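# Hang the towel from the low shelf over the rail

## Task

Pick up the towel lying on the low shelf and drape it across the rail so that a substantial portion hangs down on each side. The rail must still be upright afterwards. The robot must not topple or finish leaning, since either counts as failure. At the end the grippers must release the towel and the robot must back away from it.

## Robot and tools

ROBOT. A LinearBot: a base that can drive in any direction, topped by a column about 1.7 m high. A carriage rides up and down the column (lift_m) and holds two identical six-joint arms, each ending in a two-finger gripper. Each arm base sits roughly 0.57 m + lift_m above the floor, and parts of the carriage reach about 0.15 m lower than that. A hand reaches up to 0.78 m from its shoulder but only about 0.38 m below its arm base, so low shelves need the carriage lowered. A hand is roughly 0.16 m long and 0.1 m wide (0.14 m when open). The parked arm pose is joints 1 to 6 = 0, 0.05, 0.05, 1.45, 0, 0. With both arms parked the robot takes up about 0.85 m across and 0.65 m front to back.

CAMERAS. carriage_camera is fixed to the carriage, facing forward and tilted roughly 20 degrees down. left_wrist_camera and right_wrist_camera ride on the wrists and look out beyond the fingertips. All images are 896x504 pixels. Calibration data in each result maps base-frame points into the cameras and is only approximate, worse for the wrist cameras at long reach.

FRAMES. Distances are in metres. Base frame: origin on the floor below the middle of the base, x ahead, y to the left, z up. left_hand and right_hand in the results are the points between each hand's pads, in this frame, with quat_wxyz giving orientation; the hand's z axis runs along the fingers and its y axis is the opening direction. base_odometry is given in the base frame as it stood when the scene began; it only counts wheel rotation (slip shows up as travel), and heading is in radians, left positive, from -3.142 to 3.142.

move. One call carries at most one action plus a "cameras" list. Arguments:
- base: an object holding exactly one key, each an offset from where the base last reported itself. translate_m: straight drive, forward positive, -2 to 2 m. strafe_m: sideways, left positive, -2 to 2 m. rotate_rad: turn in place, counter-clockwise positive, -6.3 to 6.3 rad.
- joints: an object keyed by joint name, each value an absolute target (not an offset). Each arm has its own separate keys with left_ or right_ prefixes; there is no combined list. lift_m: 0 to 1 m. joint1: -2.617 to 3.054 rad, 0 straight ahead, positive swings left. joint2 (shoulder): 0 to 3.141, where 0 points the upper arm back and level, 1.57 vertical, 3.14 forward and level. joint3 (elbow): 0 to 3.141, 0 fully bent, 3.14 straight. joint4 (wrist pitch): -1.57 to 1.57, positive lifts the fingertips. joint5 (wrist yaw): -1.57 to 1.57, positive swings the fingertips to the right (opposite sense to joint1). joint6 (roll): -2.094 to 2.094, positive is clockwise looking from the forearm. left_gripper_m / right_gripper_m: pad gap, 0 to 0.093 m.
- speeds: optional caps for this action only. translate_m and strafe_m 0.02 to 0.5 m/s, rotate_rad 0.05 to 1.57 rad/s, lift_m 0.08 to 0.25 m/s; the defaults are the maxima.
- min_time_s: 0.1 to 8 s, a floor on the duration of every arm and gripper motion in the action; it makes arm paths straighter.
- cameras: names from carriage_camera, left_wrist_camera, right_wrist_camera, all; omitted or all means every camera, [] means none.
No action runs beyond 15 s; a base drive gives up after 14 s. Unknown keys make a call invalid; out-of-range numbers get it refused, and a refusal cancels the remaining move, wait and finished_scene calls in that reply. A move with no action just reports state and images.

wait: seconds from 0 to 10; nothing new is commanded. zoom_image: camera plus region [x0, y0, x1, y1] in pixels from the top-left, at most 504 by 504, taken from that camera's latest image. read_manual: returns only licence texts. finished_scene: scene number; closes the scene for good, so the towel must already rest on the rail unaided.

RESULTS. "move" reads done or the worst status. base_status and joint_status per motion: done, off_target (resting short, may still push), contact_stop or time_out (target dropped, holding in place), not_followed (arm targets withheld because the arms would nearly touch), limit_stop_at_motor_heat. joint_positions, motor_effort in percent with the peak in brackets, joint torques, gripper gaps, on_its_own (what the robot did by itself), MOTOR HOT and OVER-TEMPERATURE FAULT lines. Quiet values are omitted. A gripper closed on nothing reads 0.000 to 0.002; gripping a solid part it reads slightly under its width. To release, command a gap clearly larger than the reading.

CAUTIONS.
- The simulation keeps running while you think; the robot holds its last command.
- Hand readings are imprecise, and the real hand tends to sit lower. Arms sag under load and may undershoot commanded angles.
- Arms have no contact stop and keep pressing if blocked. The base stops on wheel effort only and ignores arm collisions. If wedged, drive about 0.2 m back the way you came. Never back under a table edge.
- The robot tips most easily with the carriage high, arms stretched out or loaded, when pushing or pulling, or on abrupt stops. Only images reveal leaning.
- Never let the arms strike or press each other. To undo a not_followed, resend one arm's readings with joint1 turned away, then move the other.
- Stretched or loaded arms heat up; at 100 °C the arm goes limp and drops what it holds. Park arms when MOTOR HOT appears.
- Avoid dropping the towel, slamming, pushing hard, or knocking the rail.

Each tool is called after "Emit:" by a JSON object that holds its "api" and its "payload", one argument or row to a line.

## Session

Emit:
{"api": "move", "payload": {

}}

Scene clock: 0.00 s.
Joint torques (N m): no reading
base_odometry: x=+0.000 y=+0.000 heading=+0.000
base_status: not commanded
joint_positions: lift_m=+0.300 left_joint1_rad=-0.008 left_joint2_rad=+0.036 left_joint3_rad=+0.049 left_joint4_rad=+1.462 left_joint5_rad=+0.046 left_joint6_rad=+0.033 left_gripper_m=+0.09396 right_joint1_rad=+0.002 right_joint2_rad=+0.046 right_joint3_rad=+0.038 right_joint4_rad=+1.456 right_joint5_rad=-0.001 right_joint6_rad=+0.034 right_gripper_m=+0.09396
joint_status: not commanded
motor_effort: lift_m=+23 drive_wheels=+1
left_hand: x=+0.2445 y=+0.2948 z=+1.3220 quat_wxyz=(+0.999, +0.024, +0.047, +0.011) (m; base frame)
right_hand: x=+0.2527 y=-0.3027 z=+1.3189 quat_wxyz=(+0.998, +0.001, +0.061, +0.018) (m; base frame)
pictures: carriage_camera, left_wrist_camera, right_wrist_camera

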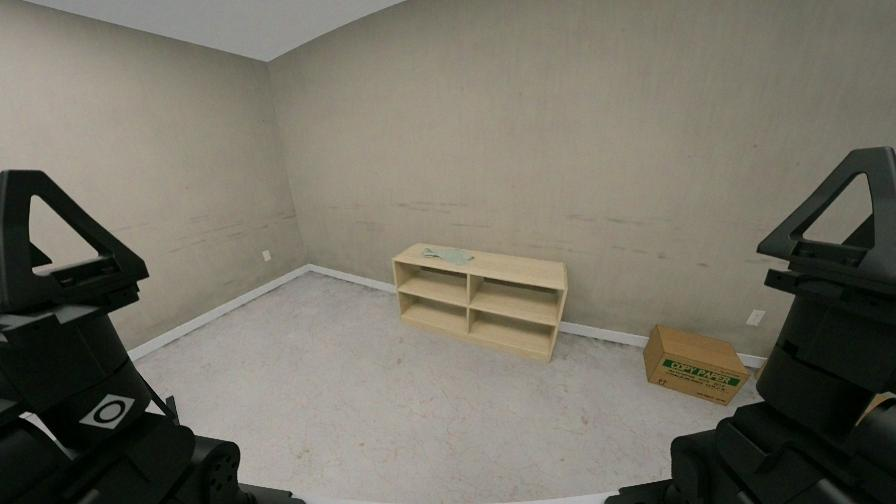

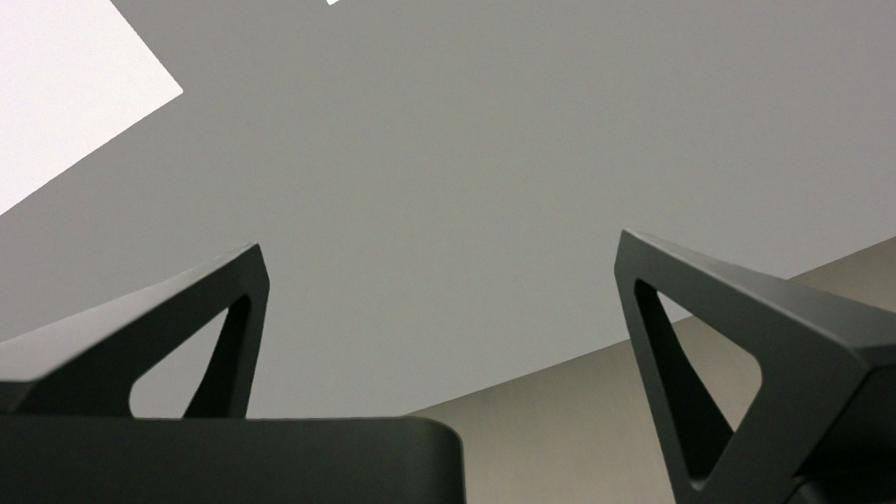

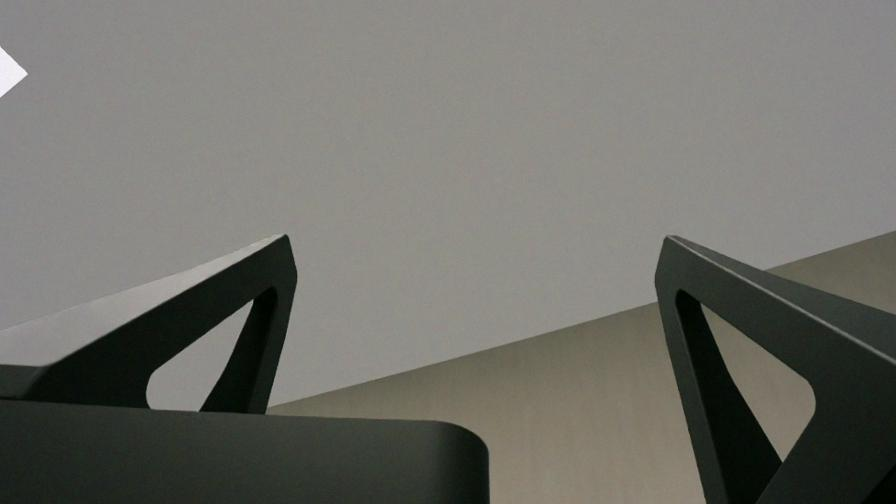

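Emit:
{"api": "zoom_image", "payload": {
  "camera": "carriage_camera",
  "region": [380, 220, 580, 370]
}}

Emit:
{"api": "move", "payload": {
  "base": {"rotate_rad": -1.2},
  "cameras": ["carriage_camera"]
}}

Scaled by 2.520 from the camera's 896x504 image, which has a finer 1280x720 frame.

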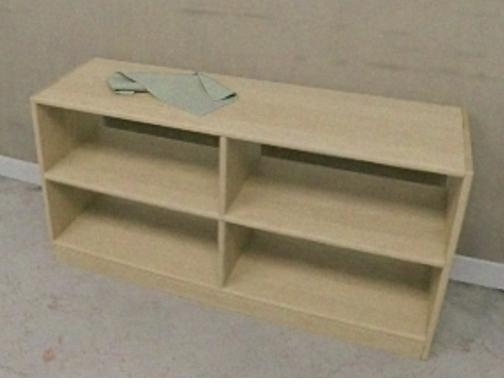

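Scene clock: 5.30 s.
Joint torques (N m): left_arm=[-0.29 3.85 5.74 -0.23 -0.01 -0.08] | right_arm=[-0.23 3.81 5.98 -0.17 0.06 0.07]
move: done
base_odometry: x=+0.000 y=+0.000 heading=-1.200
base_status: done
joint_positions: lift_m=+0.300 left_joint1_rad=-0.008 left_joint2_rad=+0.036 left_joint3_rad=+0.049 left_joint4_rad=+1.461 left_joint5_rad=+0.046 left_joint6_rad=+0.033 left_gripper_m=+0.09396 right_joint1_rad=+0.002 right_joint2_rad=+0.046 right_joint3_rad=+0.038 right_joint4_rad=+1.456 right_joint5_rad=-0.001 right_joint6_rad=+0.034 right_gripper_m=+0.09396
motor_effort: lift_m=+23(23) drive_wheels=+6(14)
left_hand: x=+0.2446 y=+0.2948 z=+1.3220 quat_wxyz=(+0.999, +0.024, +0.047, +0.011) (m; base frame)
right_hand: x=+0.2527 y=-0.3027 z=+1.3189 quat_wxyz=(+0.998, +0.001, +0.061, +0.018) (m; base frame)
pictures: carriage_camera

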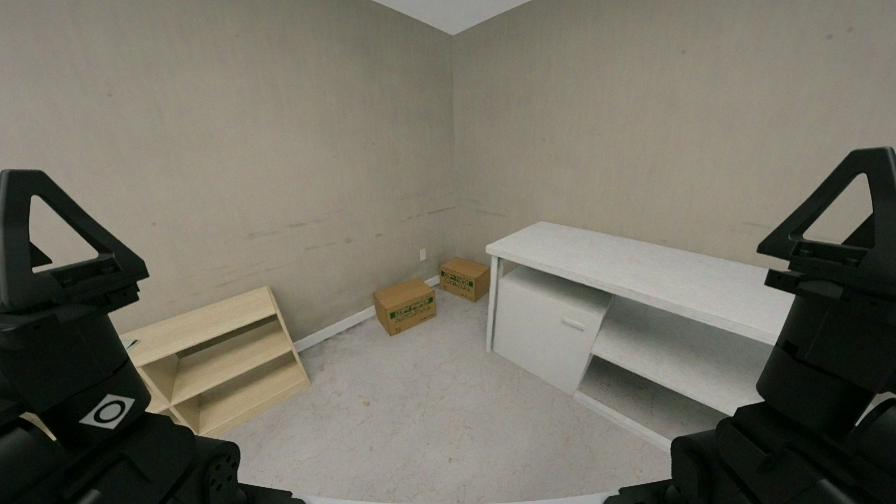

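Emit:
{"api": "move", "payload": {
  "base": {"rotate_rad": -1.3},
  "cameras": ["carriage_camera"]
}}

Emit:
{"api": "move", "payload": {
  "base": {"rotate_rad": -1.3},
  "cameras": ["carriage_camera"]
}}

Emit:
{"api": "move", "payload": {
  "base": {"rotate_rad": -1.3},
  "cameras": ["carriage_camera"]
}}

Scene clock: 11.63 s.
Joint torques (N m): left_arm=[-0.31 3.92 5.65 -0.22 0 -0.07] | right_arm=[-0.25 3.82 6.01 -0.18 0.07 0.08]
move: done
base_odometry: x=+0.000 y=+0.000 heading=-2.499
base_status: done
joint_positions: lift_m=+0.300 left_joint1_rad=-0.008 left_joint2_rad=+0.036 left_joint3_rad=+0.049 left_joint4_rad=+1.461 left_joint5_rad=+0.046 left_joint6_rad=+0.033 left_gripper_m=+0.09397 right_joint1_rad=+0.002 right_joint2_rad=+0.046 right_joint3_rad=+0.038 right_joint4_rad=+1.456 right_joint5_rad=-0.001 right_joint6_rad=+0.034 right_gripper_m=+0.09397
motor_effort: lift_m=+23(23) drive_wheels=+6(13)
left_hand: x=+0.2446 y=+0.2948 z=+1.3220 quat_wxyz=(+0.999, +0.024, +0.047, +0.011) (m; base frame)
right_hand: x=+0.2527 y=-0.3027 z=+1.3189 quat_wxyz=(+0.998, +0.001, +0.061, +0.018) (m; base frame)
pictures: carriage_camera

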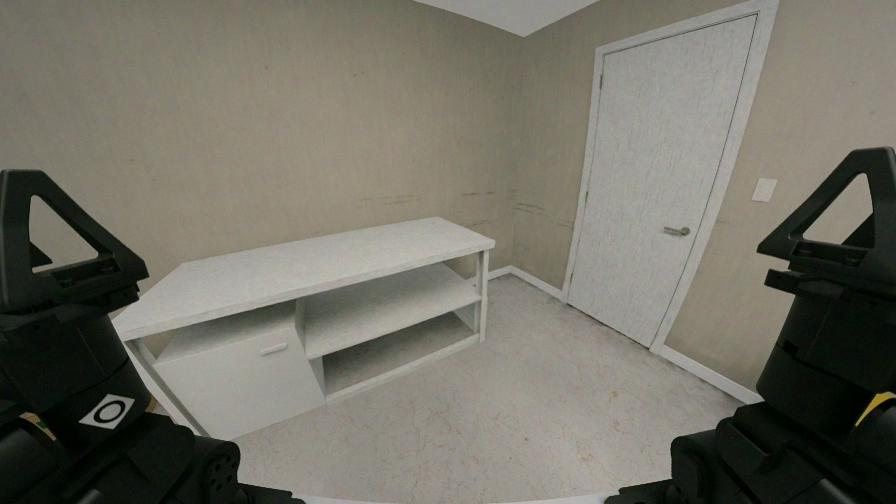

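Scene clock: 14.47 s.
Joint torques (N m): left_arm=[-0.31 3.93 5.7 -0.21 0 -0.08] | right_arm=[-0.14 3.77 6 -0.18 0.07 0.07]
move: done
base_odometry: x=+0.000 y=+0.000 heading=+2.485
base_status: done
joint_positions: lift_m=+0.300 left_joint1_rad=-0.008 left_joint2_rad=+0.036 left_joint3_rad=+0.049 left_joint4_rad=+1.461 left_joint5_rad=+0.046 left_joint6_rad=+0.033 left_gripper_m=+0.09397 right_joint1_rad=+0.002 right_joint2_rad=+0.046 right_joint3_rad=+0.038 right_joint4_rad=+1.456 right_joint5_rad=-0.001 right_joint6_rad=+0.034 right_gripper_m=+0.09397
motor_effort: lift_m=+23(23) drive_wheels=+6(13)
left_hand: x=+0.2446 y=+0.2948 z=+1.3220 quat_wxyz=(+0.999, +0.024, +0.047, +0.011) (m; base frame)
right_hand: x=+0.2527 y=-0.3027 z=+1.3189 quat_wxyz=(+0.998, +0.001, +0.061, +0.018) (m; base frame)
pictures: carriage_camera

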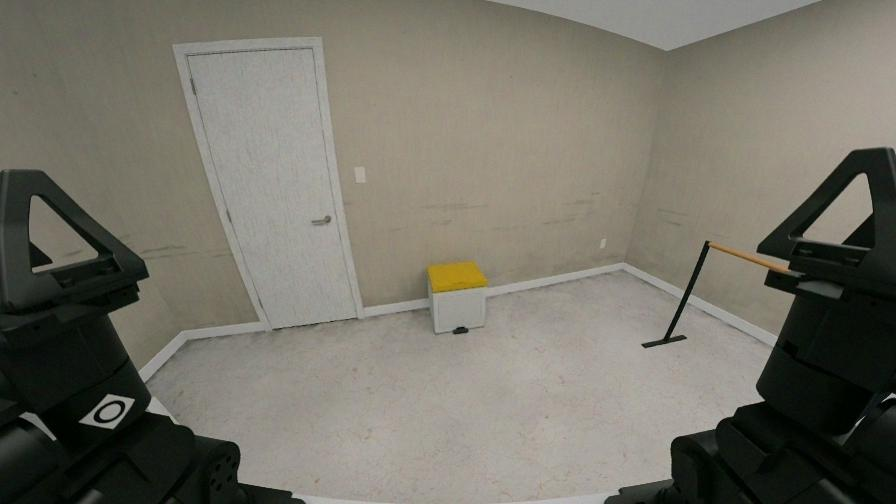

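Scene clock: 17.30 s.
Joint torques (N m): left_arm=[-0.31 3.85 5.65 -0.24 0.01 -0.1] | right_arm=[-0.29 3.81 6.01 -0.17 0.08 0.06]
move: done
base_odometry: x=+0.000 y=+0.000 heading=+1.185
base_status: done
joint_positions: lift_m=+0.300 left_joint1_rad=-0.008 left_joint2_rad=+0.036 left_joint3_rad=+0.049 left_joint4_rad=+1.461 left_joint5_rad=+0.046 left_joint6_rad=+0.033 left_gripper_m=+0.09398 right_joint1_rad=+0.002 right_joint2_rad=+0.046 right_joint3_rad=+0.038 right_joint4_rad=+1.456 right_joint5_rad=-0.001 right_joint6_rad=+0.034 right_gripper_m=+0.09398
motor_effort: lift_m=+23(23) drive_wheels=+6(13)
left_hand: x=+0.2446 y=+0.2948 z=+1.3220 quat_wxyz=(+0.999, +0.024, +0.047, +0.011) (m; base frame)
right_hand: x=+0.2527 y=-0.3027 z=+1.3189 quat_wxyz=(+0.998, +0.001, +0.061, +0.018) (m; base frame)
pictures: carriage_camera

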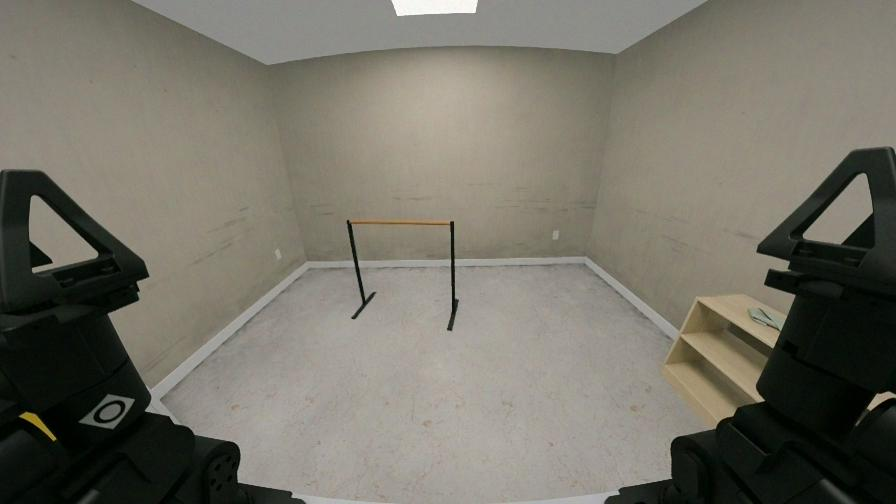

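Emit:
{"api": "move", "payload": {
  "base": {"rotate_rad": -0.77},
  "cameras": []
}}

Emit:
{"api": "move", "payload": {
  "base": {"translate_m": 0.95},
  "cameras": []
}}

Emit:
{"api": "move", "payload": {
  "base": {"rotate_rad": -0.838},
  "cameras": ["carriage_camera"]
}}

Scene clock: 66.17 s.
Joint torques (N m): left_arm=[-0.34 3.82 5.7 -0.22 0.01 -0.09] | right_arm=[-0.28 3.84 6.02 -0.18 0.07 0.06]
move: done
base_odometry: x=+0.000 y=+0.000 heading=+0.416
base_status: done
joint_positions: lift_m=+0.300 left_joint1_rad=-0.008 left_joint2_rad=+0.036 left_joint3_rad=+0.049 left_joint4_rad=+1.461 left_joint5_rad=+0.046 left_joint6_rad=+0.033 left_gripper_m=+0.09398 right_joint1_rad=+0.002 right_joint2_rad=+0.046 right_joint3_rad=+0.038 right_joint4_rad=+1.456 right_joint5_rad=-0.001 right_joint6_rad=+0.034 right_gripper_m=+0.09398
motor_effort: lift_m=+23(23) drive_wheels=+6(12)
left_hand: x=+0.2446 y=+0.2948 z=+1.3220 quat_wxyz=(+0.999, +0.024, +0.047, +0.011) (m; base frame)
right_hand: x=+0.2527 y=-0.3027 z=+1.3189 quat_wxyz=(+0.998, +0.001, +0.061, +0.018) (m; base frame)
pictures: none

Scene clock: 70.33 s.
Joint torques (N m): left_arm=[-0.38 3.97 5.61 -0.22 0 -0.08] | right_arm=[-0.24 3.69 5.97 -0.12 0.07 0.07]
move: done
base_odometry: x=+0.870 y=+0.382 heading=+0.414
base_status: done
joint_positions: lift_m=+0.300 left_joint1_rad=-0.008 left_joint2_rad=+0.036 left_joint3_rad=+0.049 left_joint4_rad=+1.461 left_joint5_rad=+0.046 left_joint6_rad=+0.033 left_gripper_m=+0.09398 right_joint1_rad=+0.002 right_joint2_rad=+0.046 right_joint3_rad=+0.038 right_joint4_rad=+1.455 right_joint5_rad=-0.001 right_joint6_rad=+0.034 right_gripper_m=+0.09398
motor_effort: lift_m=+23(23) drive_wheels=-7(20)
left_hand: x=+0.2446 y=+0.2948 z=+1.3220 quat_wxyz=(+0.999, +0.024, +0.047, +0.011) (m; base frame)
right_hand: x=+0.2529 y=-0.3027 z=+1.3189 quat_wxyz=(+0.998, +0.001, +0.062, +0.018) (m; base frame)
pictures: none

Scene clock: 72.67 s.
Joint torques (N m): left_arm=[-0.31 3.86 5.68 -0.23 -0.01 -0.08] | right_arm=[-0.24 3.84 5.98 -0.19 0.07 0.07]
move: done
base_odometry: x=+0.870 y=+0.382 heading=-0.423
base_status: done
joint_positions: lift_m=+0.300 left_joint1_rad=-0.008 left_joint2_rad=+0.036 left_joint3_rad=+0.049 left_joint4_rad=+1.461 left_joint5_rad=+0.046 left_joint6_rad=+0.033 left_gripper_m=+0.09398 right_joint1_rad=+0.002 right_joint2_rad=+0.046 right_joint3_rad=+0.038 right_joint4_rad=+1.455 right_joint5_rad=-0.001 right_joint6_rad=+0.034 right_gripper_m=+0.09398
motor_effort: lift_m=+23(23) drive_wheels=+6(14)
left_hand: x=+0.2447 y=+0.2948 z=+1.3219 quat_wxyz=(+0.999, +0.024, +0.048, +0.011) (m; base frame)
right_hand: x=+0.2529 y=-0.3027 z=+1.3189 quat_wxyz=(+0.998, +0.001, +0.062, +0.018) (m; base frame)
pictures: carriage_camera

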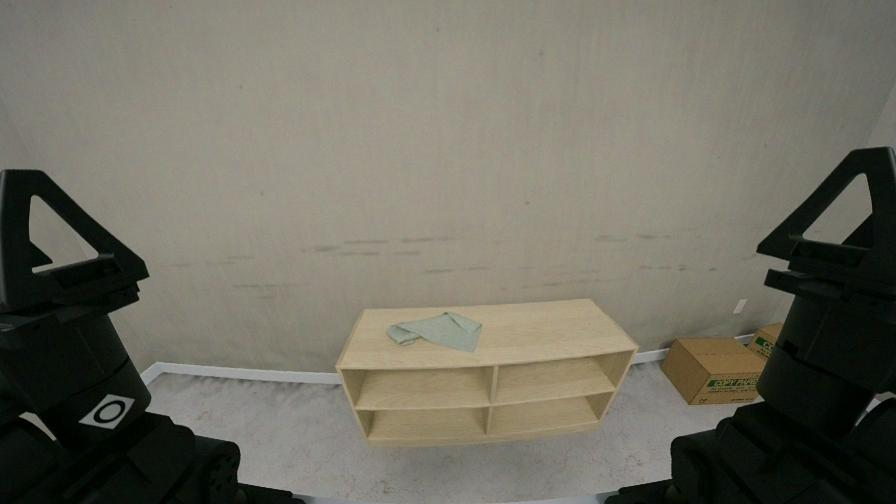

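Emit:
{"api": "zoom_image", "payload": {
  "camera": "carriage_camera",
  "region": [370, 290, 500, 370]
}}

Scaled by 3.877 from the camera's 896x504 image, which has a finer 1280x720 frame.

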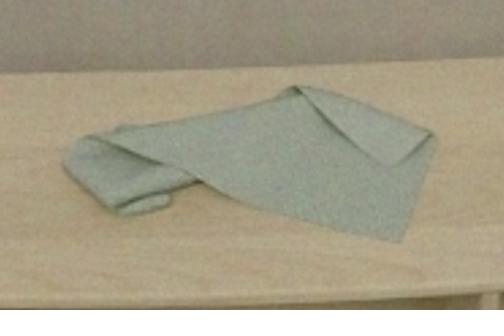

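Emit:
{"api": "move", "payload": {
  "base": {"translate_m": 0.3},
  "speeds": {"translate_m": 0.25},
  "joints": {"lift_m": 0.4},
  "cameras": ["carriage_camera"]
}}

Scene clock: 110.50 s.
Joint torques (N m): left_arm=[-0.34 3.82 5.65 -0.19 0.02 -0.08] | right_arm=[-0.2 3.77 5.98 -0.18 0.07 0.06]
move: done
base_odometry: x=+1.143 y=+0.258 heading=-0.424
base_status: done
joint_positions: lift_m=+0.400 left_joint1_rad=-0.008 left_joint2_rad=+0.036 left_joint3_rad=+0.049 left_joint4_rad=+1.461 left_joint5_rad=+0.046 left_joint6_rad=+0.033 left_gripper_m=+0.09398 right_joint1_rad=+0.002 right_joint2_rad=+0.046 right_joint3_rad=+0.038 right_joint4_rad=+1.455 right_joint5_rad=-0.001 right_joint6_rad=+0.034 right_gripper_m=+0.09398
joint_status: all done
motor_effort: lift_m=+25(30) drive_wheels=-6(17)
left_hand: x=+0.2446 y=+0.2948 z=+1.4217 quat_wxyz=(+0.999, +0.024, +0.047, +0.011) (m; base frame)
right_hand: x=+0.2529 y=-0.3027 z=+1.4187 quat_wxyz=(+0.998, +0.001, +0.062, +0.018) (m; base frame)
pictures: carriage_camera
camera_calibration:
carriage_camera: T_world_to_cam=[[-0.00559344, -0.999683, -0.0245389, 0.0382994], [-0.377647, 0.0248338, -0.925616, 1.36094], [0.925933, 0.00408966, -0.377667, 0.389981], [0, 0, 0, 1]]

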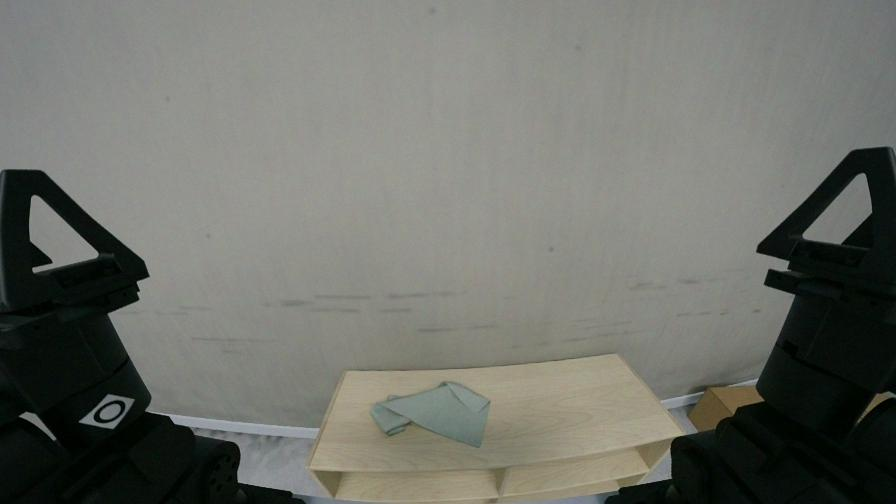

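Emit:
{"api": "zoom_image", "payload": {
  "camera": "carriage_camera",
  "region": [350, 365, 510, 465]
}}

Scaled by 3.150 from the camera's 896x504 image, which has a finer 1280x720 frame.

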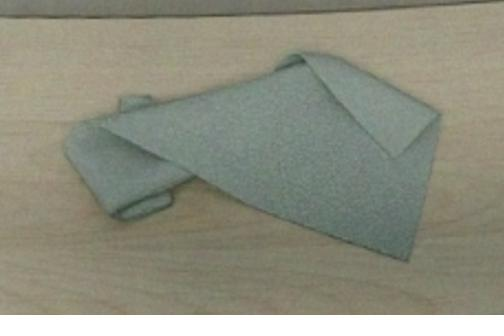

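Emit:
{"api": "move", "payload": {
  "joints": {"right_joint1_rad": 0.61, "right_joint2_rad": 2.727, "right_joint3_rad": 1.465, "right_joint4_rad": -0.308, "right_joint5_rad": 0, "right_joint6_rad": 0, "right_gripper_m": 0.07},
  "min_time_s": 3
}}

Scene clock: 134.97 s.
Joint torques (N m): left_arm=[-0.28 4 5.72 -0.22 0.01 -0.07] | right_arm=[0.29 -11.52 4.77 0.12 0.09 -0.09]
move: done
base_odometry: x=+1.143 y=+0.258 heading=-0.424
joint_positions: lift_m=+0.400 left_joint1_rad=-0.008 left_joint2_rad=+0.036 left_joint3_rad=+0.049 left_joint4_rad=+1.461 left_joint5_rad=+0.046 left_joint6_rad=+0.033 left_gripper_m=+0.09398 right_joint1_rad=+0.604 right_joint2_rad=+2.704 right_joint3_rad=+1.452 right_joint4_rad=-0.290 right_joint5_rad=-0.001 right_joint6_rad=+0.014 right_gripper_m=+0.07013
joint_status: all done
motor_effort: lift_m=+25(25) drive_wheels=-6(7)
left_hand: x=+0.2446 y=+0.2948 z=+1.4217 quat_wxyz=(+0.999, +0.024, +0.047, +0.011) (m; base frame)
right_hand: x=+0.5498 y=-0.0755 z=+0.7567 quat_wxyz=(+0.013, -0.291, +0.957, +0.005) (m; base frame)
pictures: carriage_camera, left_wrist_camera, right_wrist_camera
camera_calibration:
carriage_camera: T_world_to_cam=[[-0.00559344, -0.999683, -0.0245389, 0.0382994], [-0.377647, 0.0248338, -0.925616, 1.36094], [0.925933, 0.00408966, -0.377667, 0.389981], [0, 0, 0, 1]]
left_wrist_camera: T_world_to_cam=[[0.0411378, -0.996602, -0.0713641, 0.38388], [0.746057, 0.0781484, -0.66128, 0.736541], [0.66461, -0.0260381, 0.746737, -1.0957], [0, 0, 0, 1]]
right_wrist_camera: T_world_to_cam=[[0.538881, -0.840184, -0.0608097, -0.304349], [-0.684123, -0.478619, 0.550364, -0.064453], [-0.491512, -0.254979, -0.832708, 1.00775], [0, 0, 0, 1]]

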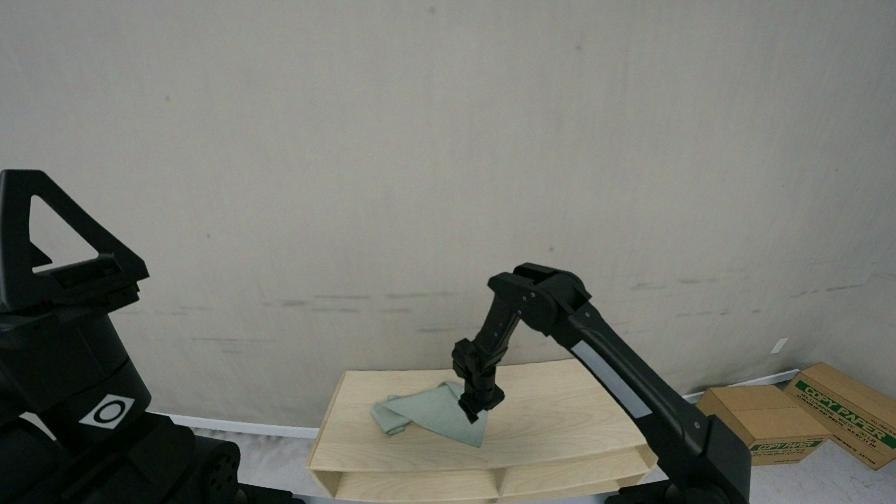

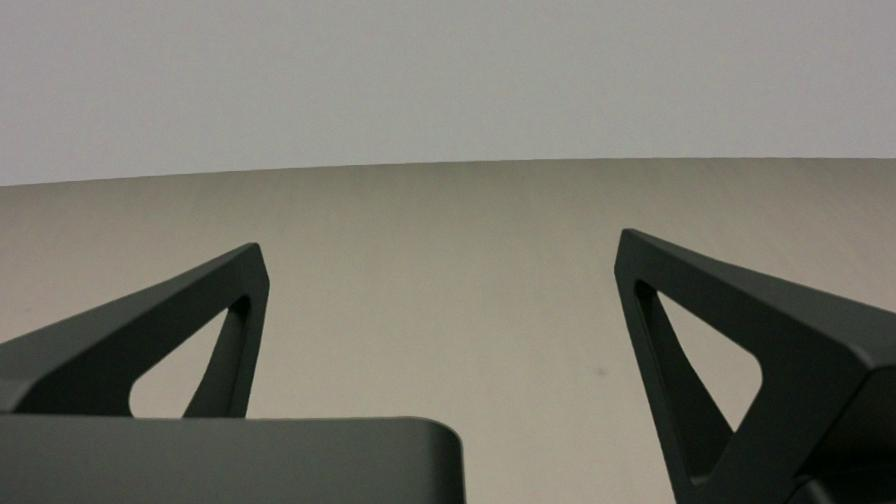

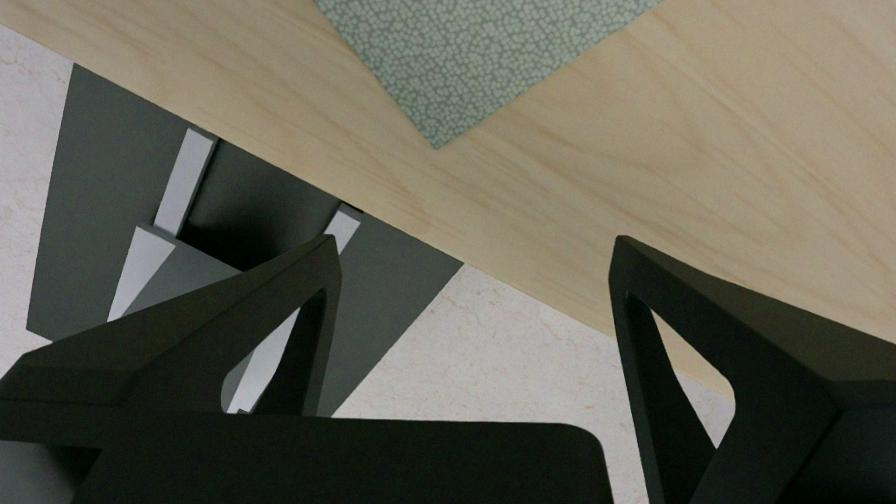

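Emit:
{"api": "move", "payload": {
  "joints": {"right_joint1_rad": 0.672, "right_joint4_rad": -0.337, "right_gripper_m": 0.06, "lift_m": 0.28},
  "speeds": {"lift_m": 0.1},
  "min_time_s": 1,
  "cameras": ["carriage_camera", "right_wrist_camera"]
}}

Scene clock: 151.80 s.
Joint torques (N m): left_arm=[-0.34 3.88 5.72 -0.21 -0.01 -0.07] | right_arm=[0.18 -12.16 4.42 0.15 0.08 -0.07]
move: done
base_odometry: x=+1.143 y=+0.258 heading=-0.424
joint_positions: lift_m=+0.280 left_joint1_rad=-0.008 left_joint2_rad=+0.036 left_joint3_rad=+0.049 left_joint4_rad=+1.461 left_joint5_rad=+0.046 left_joint6_rad=+0.033 left_gripper_m=+0.09398 right_joint1_rad=+0.666 right_joint2_rad=+2.710 right_joint3_rad=+1.456 right_joint4_rad=-0.324 right_joint5_rad=-0.001 right_joint6_rad=+0.013 right_gripper_m=+0.06014
joint_status: all done
motor_effort: lift_m=+20(21) drive_wheels=-6(7)
left_hand: x=+0.2446 y=+0.2948 z=+1.3023 quat_wxyz=(+0.999, +0.024, +0.047, +0.011) (m; base frame)
right_hand: x=+0.5287 y=-0.0609 z=+0.6355 quat_wxyz=(-0.003, -0.320, +0.947, -0.001) (m; base frame)
pictures: carriage_camera, right_wrist_camera
camera_calibration:
carriage_camera: T_world_to_cam=[[-0.00559344, -0.999683, -0.0245389, 0.0353684], [-0.377647, 0.0248338, -0.925616, 1.25038], [0.925933, 0.00408966, -0.377667, 0.344872], [0, 0, 0, 1]]
right_wrist_camera: T_world_to_cam=[[0.588063, -0.806619, -0.0595657, -0.312804], [-0.637497, -0.507569, 0.579631, -0.0502522], [-0.497775, -0.302887, -0.812699, 0.887827], [0, 0, 0, 1]]

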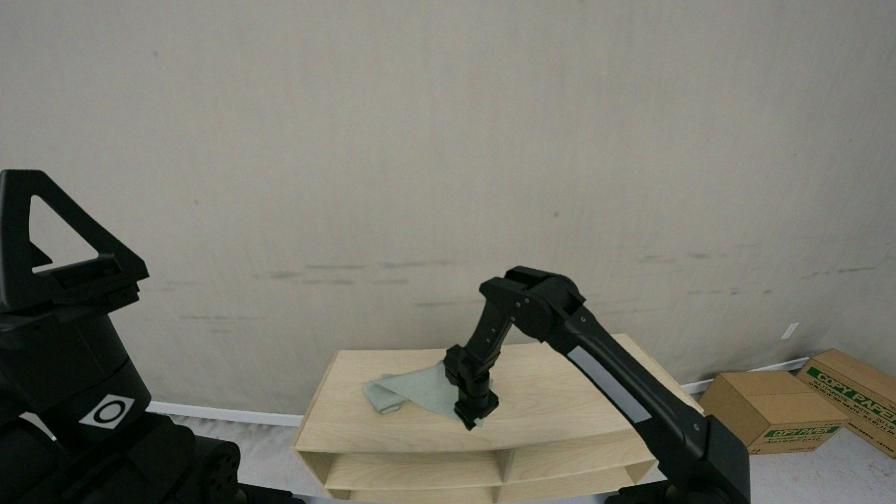

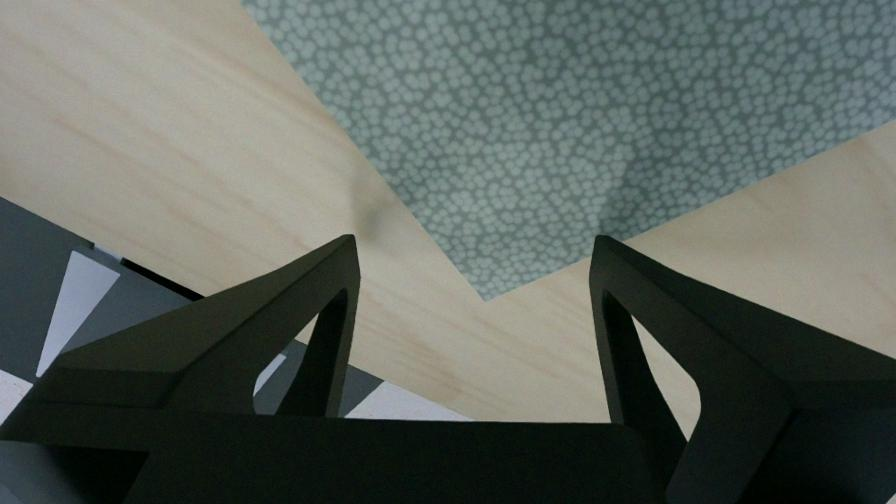

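Emit:
{"api": "move", "payload": {
  "joints": {"lift_m": 0.25},
  "speeds": {"lift_m": 0.08},
  "cameras": ["right_wrist_camera"]
}}

Emit:
{"api": "move", "payload": {
  "joints": {"lift_m": 0.24},
  "speeds": {"lift_m": 0.08},
  "cameras": ["right_wrist_camera"]
}}

Scene clock: 160.10 s.
Joint torques (N m): left_arm=[-0.28 3.92 5.75 -0.23 0 -0.08] | right_arm=[-0.06 -7.23 3.38 1.11 -0.05 -0.07]
move: done
base_odometry: x=+1.143 y=+0.258 heading=-0.424
joint_positions: lift_m=+0.251 left_joint1_rad=-0.008 left_joint2_rad=+0.036 left_joint3_rad=+0.049 left_joint4_rad=+1.461 left_joint5_rad=+0.046 left_joint6_rad=+0.033 left_gripper_m=+0.09398 right_joint1_rad=+0.670 right_joint2_rad=+2.656 right_joint3_rad=+1.471 right_joint4_rad=-0.422 right_joint5_rad=+0.012 right_joint6_rad=+0.013 right_gripper_m=+0.06012
joint_status: all done
motor_effort: lift_m=+17(17) drive_wheels=+7(7)
left_hand: x=+0.2446 y=+0.2948 z=+1.2727 quat_wxyz=(+0.999, +0.024, +0.047, +0.011) (m; base frame)
right_hand: x=+0.5297 y=-0.0608 z=+0.6285 quat_wxyz=(-0.015, -0.322, +0.946, -0.012) (m; base frame)
pictures: right_wrist_camera
camera_calibration:
right_wrist_camera: T_world_to_cam=[[0.590859, -0.805466, -0.0459336, -0.323685], [-0.62623, -0.493785, 0.603335, -0.0655111], [-0.508647, -0.327721, -0.796164, 0.876527], [0, 0, 0, 1]]

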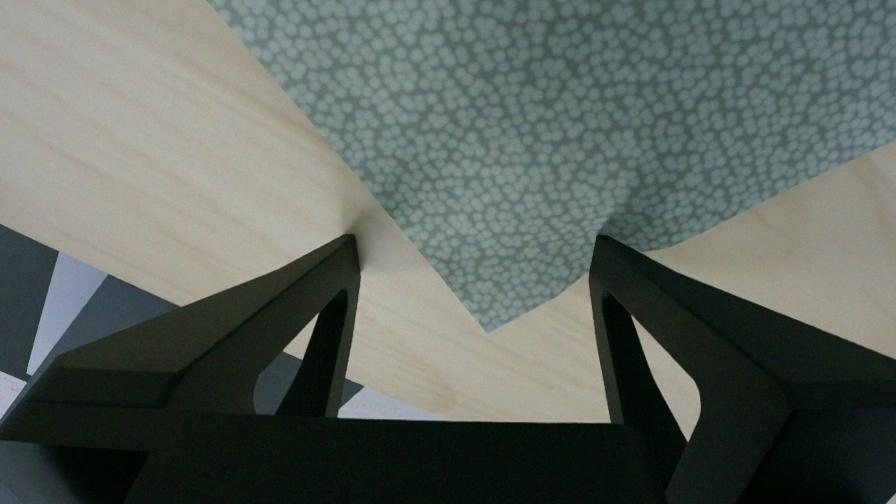

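Scene clock: 160.60 s.
Joint torques (N m): left_arm=[-0.34 3.96 5.71 -0.23 0.02 -0.07] | right_arm=[-0.01 -5.18 3.19 1.45 -0.07 -0.07]
move: done
base_odometry: x=+1.143 y=+0.259 heading=-0.424
joint_positions: lift_m=+0.241 left_joint1_rad=-0.008 left_joint2_rad=+0.036 left_joint3_rad=+0.049 left_joint4_rad=+1.461 left_joint5_rad=+0.046 left_joint6_rad=+0.033 left_gripper_m=+0.09398 right_joint1_rad=+0.670 right_joint2_rad=+2.633 right_joint3_rad=+1.474 right_joint4_rad=-0.459 right_joint5_rad=+0.012 right_joint6_rad=+0.013 right_gripper_m=+0.06012
joint_status: all done
motor_effort: lift_m=+16(17) drive_wheels=+7(7)
left_hand: x=+0.2446 y=+0.2948 z=+1.2628 quat_wxyz=(+0.999, +0.024, +0.047, +0.011) (m; base frame)
right_hand: x=+0.5295 y=-0.0609 z=+0.6279 quat_wxyz=(-0.020, -0.322, +0.946, -0.013) (m; base frame)
pictures: right_wrist_camera
camera_calibration:
right_wrist_camera: T_world_to_cam=[[0.590477, -0.805769, -0.0455347, -0.323787], [-0.621143, -0.489755, 0.611818, -0.0731434], [-0.515285, -0.332981, -0.789686, 0.875046], [0, 0, 0, 1]]

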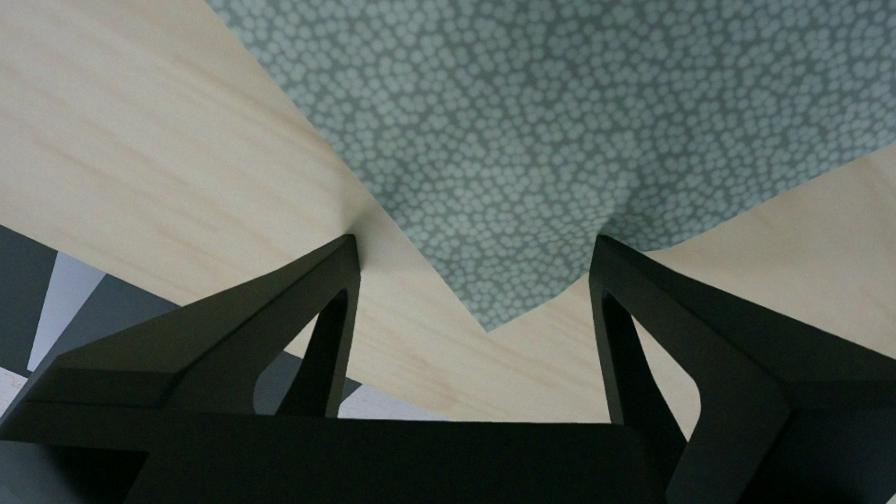

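Emit:
{"api": "move", "payload": {
  "joints": {"lift_m": 0.258},
  "speeds": {"lift_m": 0.08},
  "cameras": []
}}

Emit:
{"api": "move", "payload": {
  "joints": {"right_gripper_m": 0.0},
  "min_time_s": 2,
  "cameras": ["right_wrist_camera"]
}}

Scene clock: 165.77 s.
Joint torques (N m): left_arm=[-0.32 3.96 5.67 -0.23 -0.01 -0.07] | right_arm=[-0.01 -8.68 3.03 0.94 -0.06 -0.09]
move: done
base_odometry: x=+1.143 y=+0.259 heading=-0.424
joint_positions: lift_m=+0.258 left_joint1_rad=-0.008 left_joint2_rad=+0.036 left_joint3_rad=+0.049 left_joint4_rad=+1.461 left_joint5_rad=+0.046 left_joint6_rad=+0.033 left_gripper_m=+0.09398 right_joint1_rad=+0.670 right_joint2_rad=+2.671 right_joint3_rad=+1.474 right_joint4_rad=-0.406 right_joint5_rad=+0.011 right_joint6_rad=+0.013 right_gripper_m=+0.06012
joint_status: all done
motor_effort: lift_m=+24(27) drive_wheels=+7(7)
left_hand: x=+0.2446 y=+0.2948 z=+1.2798 quat_wxyz=(+0.999, +0.024, +0.047, +0.011) (m; base frame)
right_hand: x=+0.5298 y=-0.0606 z=+0.6301 quat_wxyz=(-0.013, -0.322, +0.946, -0.011) (m; base frame)
pictures: none

Scene clock: 168.07 s.
Joint torques (N m): left_arm=[-0.29 3.9 5.74 -0.22 0.01 -0.07] | right_arm=[0.54 -8.66 3.02 0.76 -0.57 -0.07]
move: done
base_odometry: x=+1.143 y=+0.259 heading=-0.424
joint_positions: lift_m=+0.258 left_joint1_rad=-0.008 left_joint2_rad=+0.036 left_joint3_rad=+0.049 left_joint4_rad=+1.461 left_joint5_rad=+0.046 left_joint6_rad=+0.033 left_gripper_m=+0.09398 right_joint1_rad=+0.665 right_joint2_rad=+2.671 right_joint3_rad=+1.474 right_joint4_rad=-0.385 right_joint5_rad=+0.059 right_joint6_rad=+0.013 right_gripper_m=+0.00301
joint_status: all done
motor_effort: lift_m=+24(25) drive_wheels=+7(7)
left_hand: x=+0.2446 y=+0.2948 z=+1.2798 quat_wxyz=(+0.999, +0.024, +0.047, +0.011) (m; base frame)
right_hand: x=+0.5403 y=-0.0654 z=+0.6303 quat_wxyz=(+0.004, -0.320, +0.947, -0.029) (m; base frame)
pictures: right_wrist_camera
camera_calibration:
right_wrist_camera: T_world_to_cam=[[0.588569, -0.808447, 0.0000185237, -0.361486], [-0.657225, -0.478462, 0.582347, -0.0312465], [-0.470788, -0.342764, -0.81294, 0.871016], [0, 0, 0, 1]]

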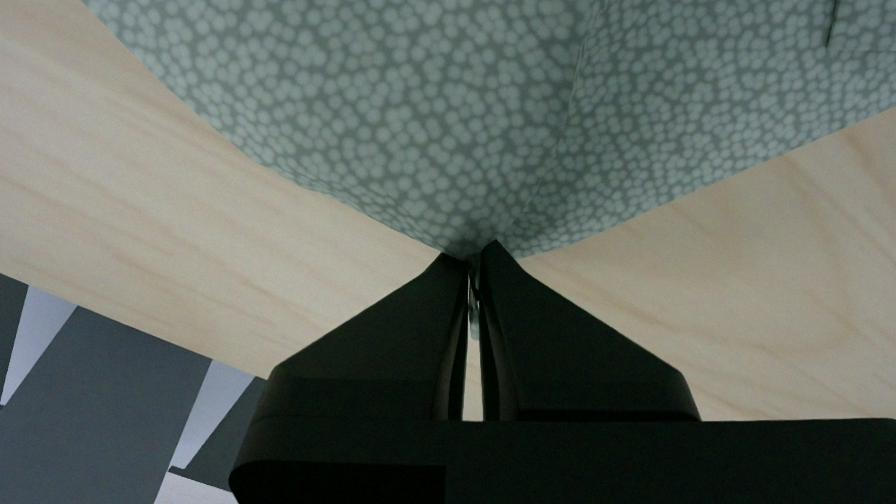

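Emit:
{"api": "move", "payload": {
  "joints": {"lift_m": 0.4},
  "speeds": {"lift_m": 0.1},
  "cameras": ["carriage_camera", "right_wrist_camera"]
}}

Scene clock: 171.93 s.
Joint torques (N m): left_arm=[-0.31 3.75 5.72 -0.25 0.01 -0.09] | right_arm=[0.55 -11.59 3.14 0.37 -0.01 -0.08]
move: done
base_odometry: x=+1.143 y=+0.259 heading=-0.424
joint_positions: lift_m=+0.400 left_joint1_rad=-0.008 left_joint2_rad=+0.036 left_joint3_rad=+0.049 left_joint4_rad=+1.461 left_joint5_rad=+0.046 left_joint6_rad=+0.033 left_gripper_m=+0.09398 right_joint1_rad=+0.665 right_joint2_rad=+2.705 right_joint3_rad=+1.471 right_joint4_rad=-0.346 right_joint5_rad=+0.009 right_joint6_rad=+0.013 right_gripper_m=+0.00293
joint_status: all done
motor_effort: lift_m=+24(29) drive_wheels=+7(7)
left_hand: x=+0.2446 y=+0.2948 z=+1.4217 quat_wxyz=(+0.999, +0.024, +0.047, +0.011) (m; base frame)
right_hand: x=+0.5324 y=-0.0606 z=+0.7588 quat_wxyz=(-0.003, -0.320, +0.947, -0.006) (m; base frame)
pictures: carriage_camera, right_wrist_camera
camera_calibration:
carriage_camera: T_world_to_cam=[[-0.00559344, -0.999683, -0.0245389, 0.0383], [-0.377647, 0.0248338, -0.925616, 1.36096], [0.925933, 0.00408966, -0.377667, 0.389991], [0, 0, 0, 1]]
right_wrist_camera: T_world_to_cam=[[0.58744, -0.807723, -0.0499813, -0.314442], [-0.640582, -0.501847, 0.581209, -0.1184], [-0.494539, -0.309409, -0.812218, 0.987497], [0, 0, 0, 1]]

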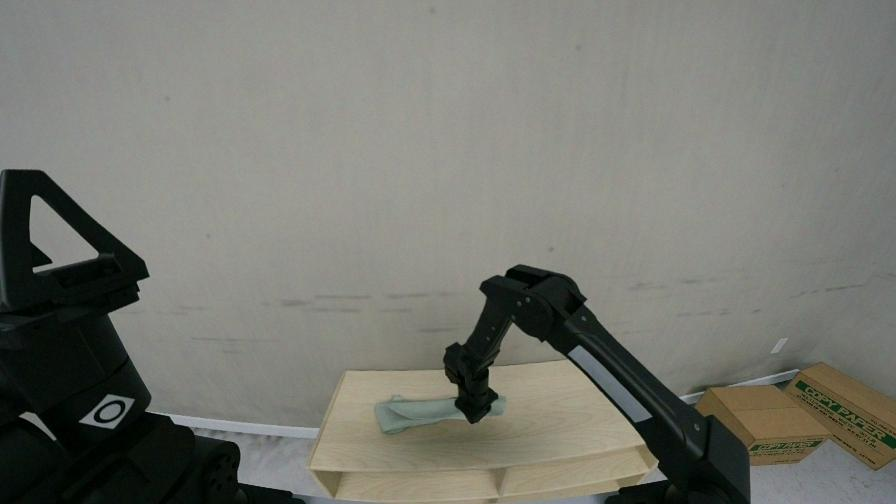

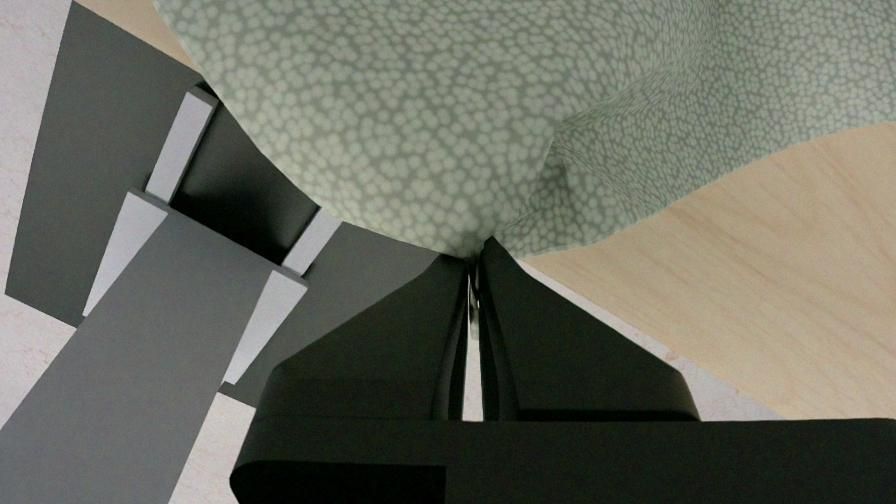

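Emit:
{"api": "move", "payload": {
  "joints": {"lift_m": 0.8},
  "speeds": {"lift_m": 0.12},
  "cameras": ["carriage_camera", "right_wrist_camera"]
}}

Scene clock: 177.40 s.
Joint torques (N m): left_arm=[-0.35 3.84 5.74 -0.22 0 -0.08] | right_arm=[0.54 -12.34 3.17 0.33 -0.01 -0.08]
move: done
base_odometry: x=+1.143 y=+0.259 heading=-0.424
joint_positions: lift_m=+0.800 left_joint1_rad=-0.008 left_joint2_rad=+0.036 left_joint3_rad=+0.049 left_joint4_rad=+1.461 left_joint5_rad=+0.046 left_joint6_rad=+0.033 left_gripper_m=+0.09398 right_joint1_rad=+0.665 right_joint2_rad=+2.712 right_joint3_rad=+1.470 right_joint4_rad=-0.342 right_joint5_rad=+0.008 right_joint6_rad=+0.013 right_gripper_m=+0.00293
joint_status: all done
motor_effort: lift_m=+24(30) drive_wheels=+7(7)
left_hand: x=+0.2446 y=+0.2948 z=+1.8217 quat_wxyz=(+0.999, +0.024, +0.047, +0.011) (m; base frame)
right_hand: x=+0.5310 y=-0.0616 z=+1.1562 quat_wxyz=(-0.005, -0.320, +0.947, -0.006) (m; base frame)
pictures: carriage_camera, right_wrist_camera
camera_calibration:
carriage_camera: T_world_to_cam=[[-0.00559344, -0.999683, -0.0245389, 0.0481155], [-0.377647, 0.0248338, -0.925616, 1.73121], [0.925933, 0.00408966, -0.377667, 0.541057], [0, 0, 0, 1]]
right_wrist_camera: T_world_to_cam=[[0.587259, -0.807816, -0.0506056, -0.293699], [-0.638562, -0.50082, 0.584309, -0.355343], [-0.497358, -0.310826, -0.809952, 1.30804], [0, 0, 0, 1]]

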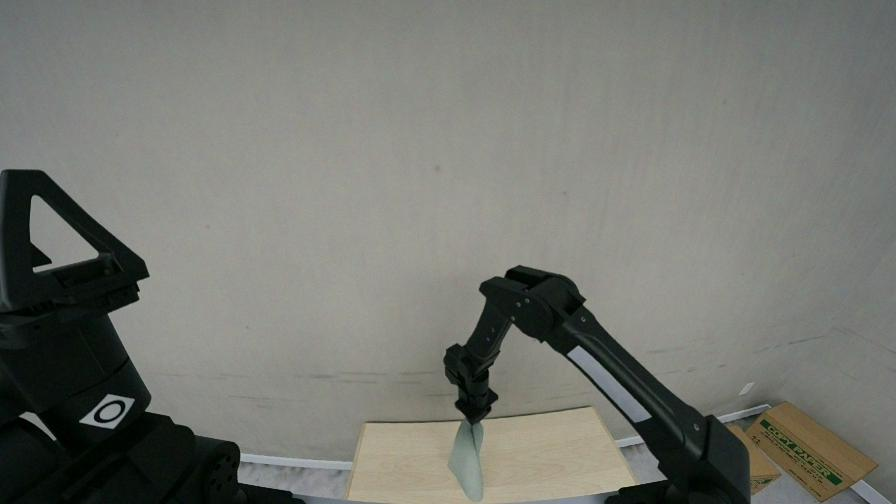

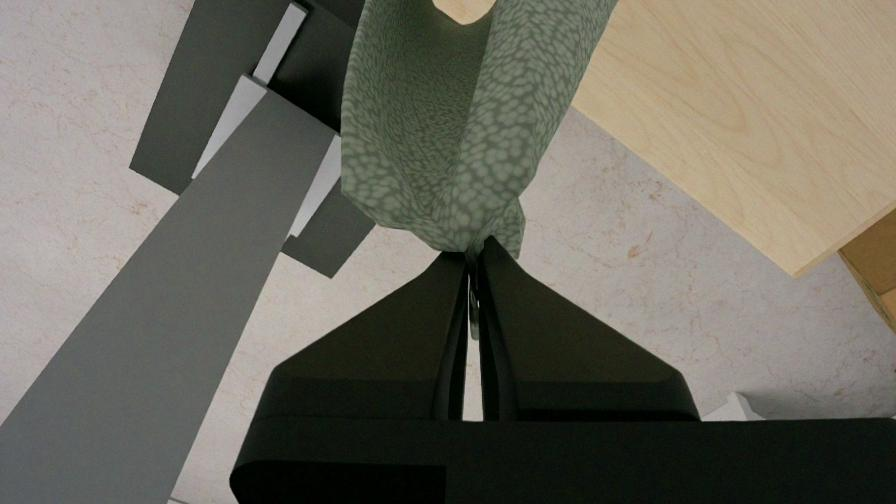

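Emit:
{"api": "zoom_image", "payload": {
  "camera": "carriage_camera",
  "region": [420, 380, 520, 504]
}}

Scaled by 4.065 from the camera's 896x504 image, which has a finer 1280x720 frame.

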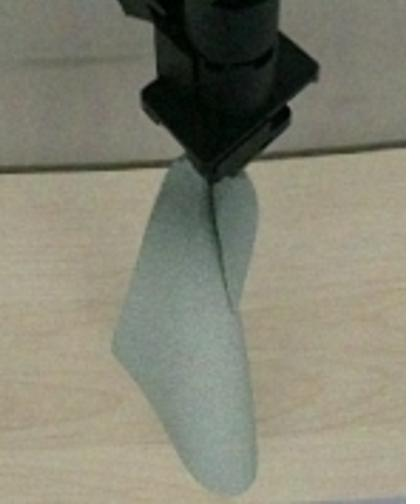

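Emit:
{"api": "move", "payload": {
  "joints": {"lift_m": 0.95},
  "speeds": {"lift_m": 0.12},
  "cameras": []
}}

Emit:
{"api": "move", "payload": {
  "base": {"translate_m": -0.3},
  "speeds": {"translate_m": 0.12},
  "cameras": ["carriage_camera"]
}}

Scene clock: 204.57 s.
Joint torques (N m): left_arm=[-0.25 3.9 5.67 -0.21 0.02 -0.07] | right_arm=[0.68 -12.37 3.33 0.32 -0.02 -0.07]
move: done
base_odometry: x=+1.143 y=+0.259 heading=-0.424
joint_positions: lift_m=+0.950 left_joint1_rad=-0.008 left_joint2_rad=+0.036 left_joint3_rad=+0.049 left_joint4_rad=+1.461 left_joint5_rad=+0.046 left_joint6_rad=+0.033 left_gripper_m=+0.09398 right_joint1_rad=+0.665 right_joint2_rad=+2.714 right_joint3_rad=+1.468 right_joint4_rad=-0.340 right_joint5_rad=+0.007 right_joint6_rad=+0.013 right_gripper_m=+0.00293
joint_status: all done
motor_effort: lift_m=+25(30) drive_wheels=+7(7)
left_hand: x=+0.2446 y=+0.2948 z=+1.9717 quat_wxyz=(+0.999, +0.024, +0.047, +0.011) (m; base frame)
right_hand: x=+0.5297 y=-0.0625 z=+1.3048 quat_wxyz=(-0.006, -0.320, +0.947, -0.006) (m; base frame)
pictures: none

Scene clock: 208.07 s.
Joint torques (N m): left_arm=[-0.32 3.93 5.64 -0.22 -0.01 -0.09] | right_arm=[-0.05 -12.48 3.28 0.3 -0.01 -0.06]
move: done
base_odometry: x=+0.870 y=+0.382 heading=-0.425
base_status: done
joint_positions: lift_m=+0.950 left_joint1_rad=-0.008 left_joint2_rad=+0.036 left_joint3_rad=+0.049 left_joint4_rad=+1.460 left_joint5_rad=+0.046 left_joint6_rad=+0.033 left_gripper_m=+0.09398 right_joint1_rad=+0.671 right_joint2_rad=+2.714 right_joint3_rad=+1.468 right_joint4_rad=-0.340 right_joint5_rad=+0.007 right_joint6_rad=+0.013 right_gripper_m=+0.00293
motor_effort: lift_m=+25(25) drive_wheels=-5(14)
left_hand: x=+0.2449 y=+0.2948 z=+1.9717 quat_wxyz=(+0.999, +0.024, +0.048, +0.011) (m; base frame)
right_hand: x=+0.5283 y=-0.0604 z=+1.3048 quat_wxyz=(-0.006, -0.323, +0.946, -0.006) (m; base frame)
pictures: carriage_camera
camera_calibration:
carriage_camera: T_world_to_cam=[[-0.00559344, -0.999683, -0.0245389, 0.0517955], [-0.377647, 0.0248338, -0.925616, 1.87002], [0.925933, 0.00408966, -0.377667, 0.597695], [0, 0, 0, 1]]

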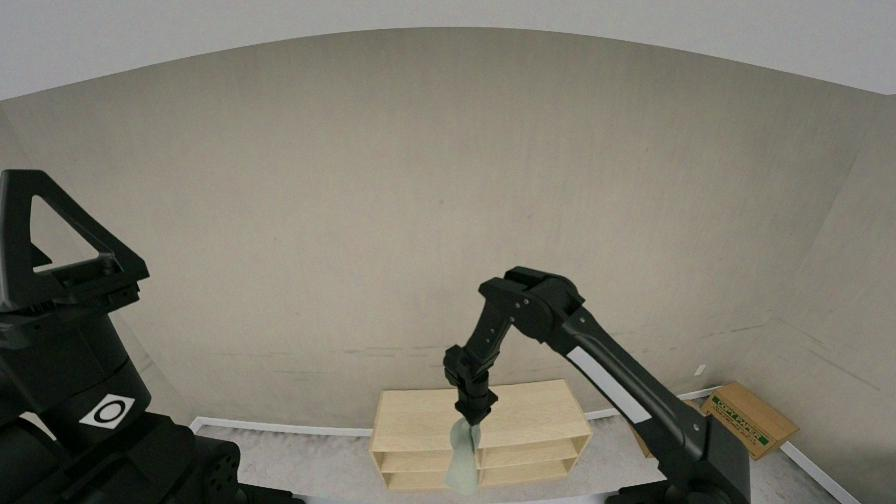

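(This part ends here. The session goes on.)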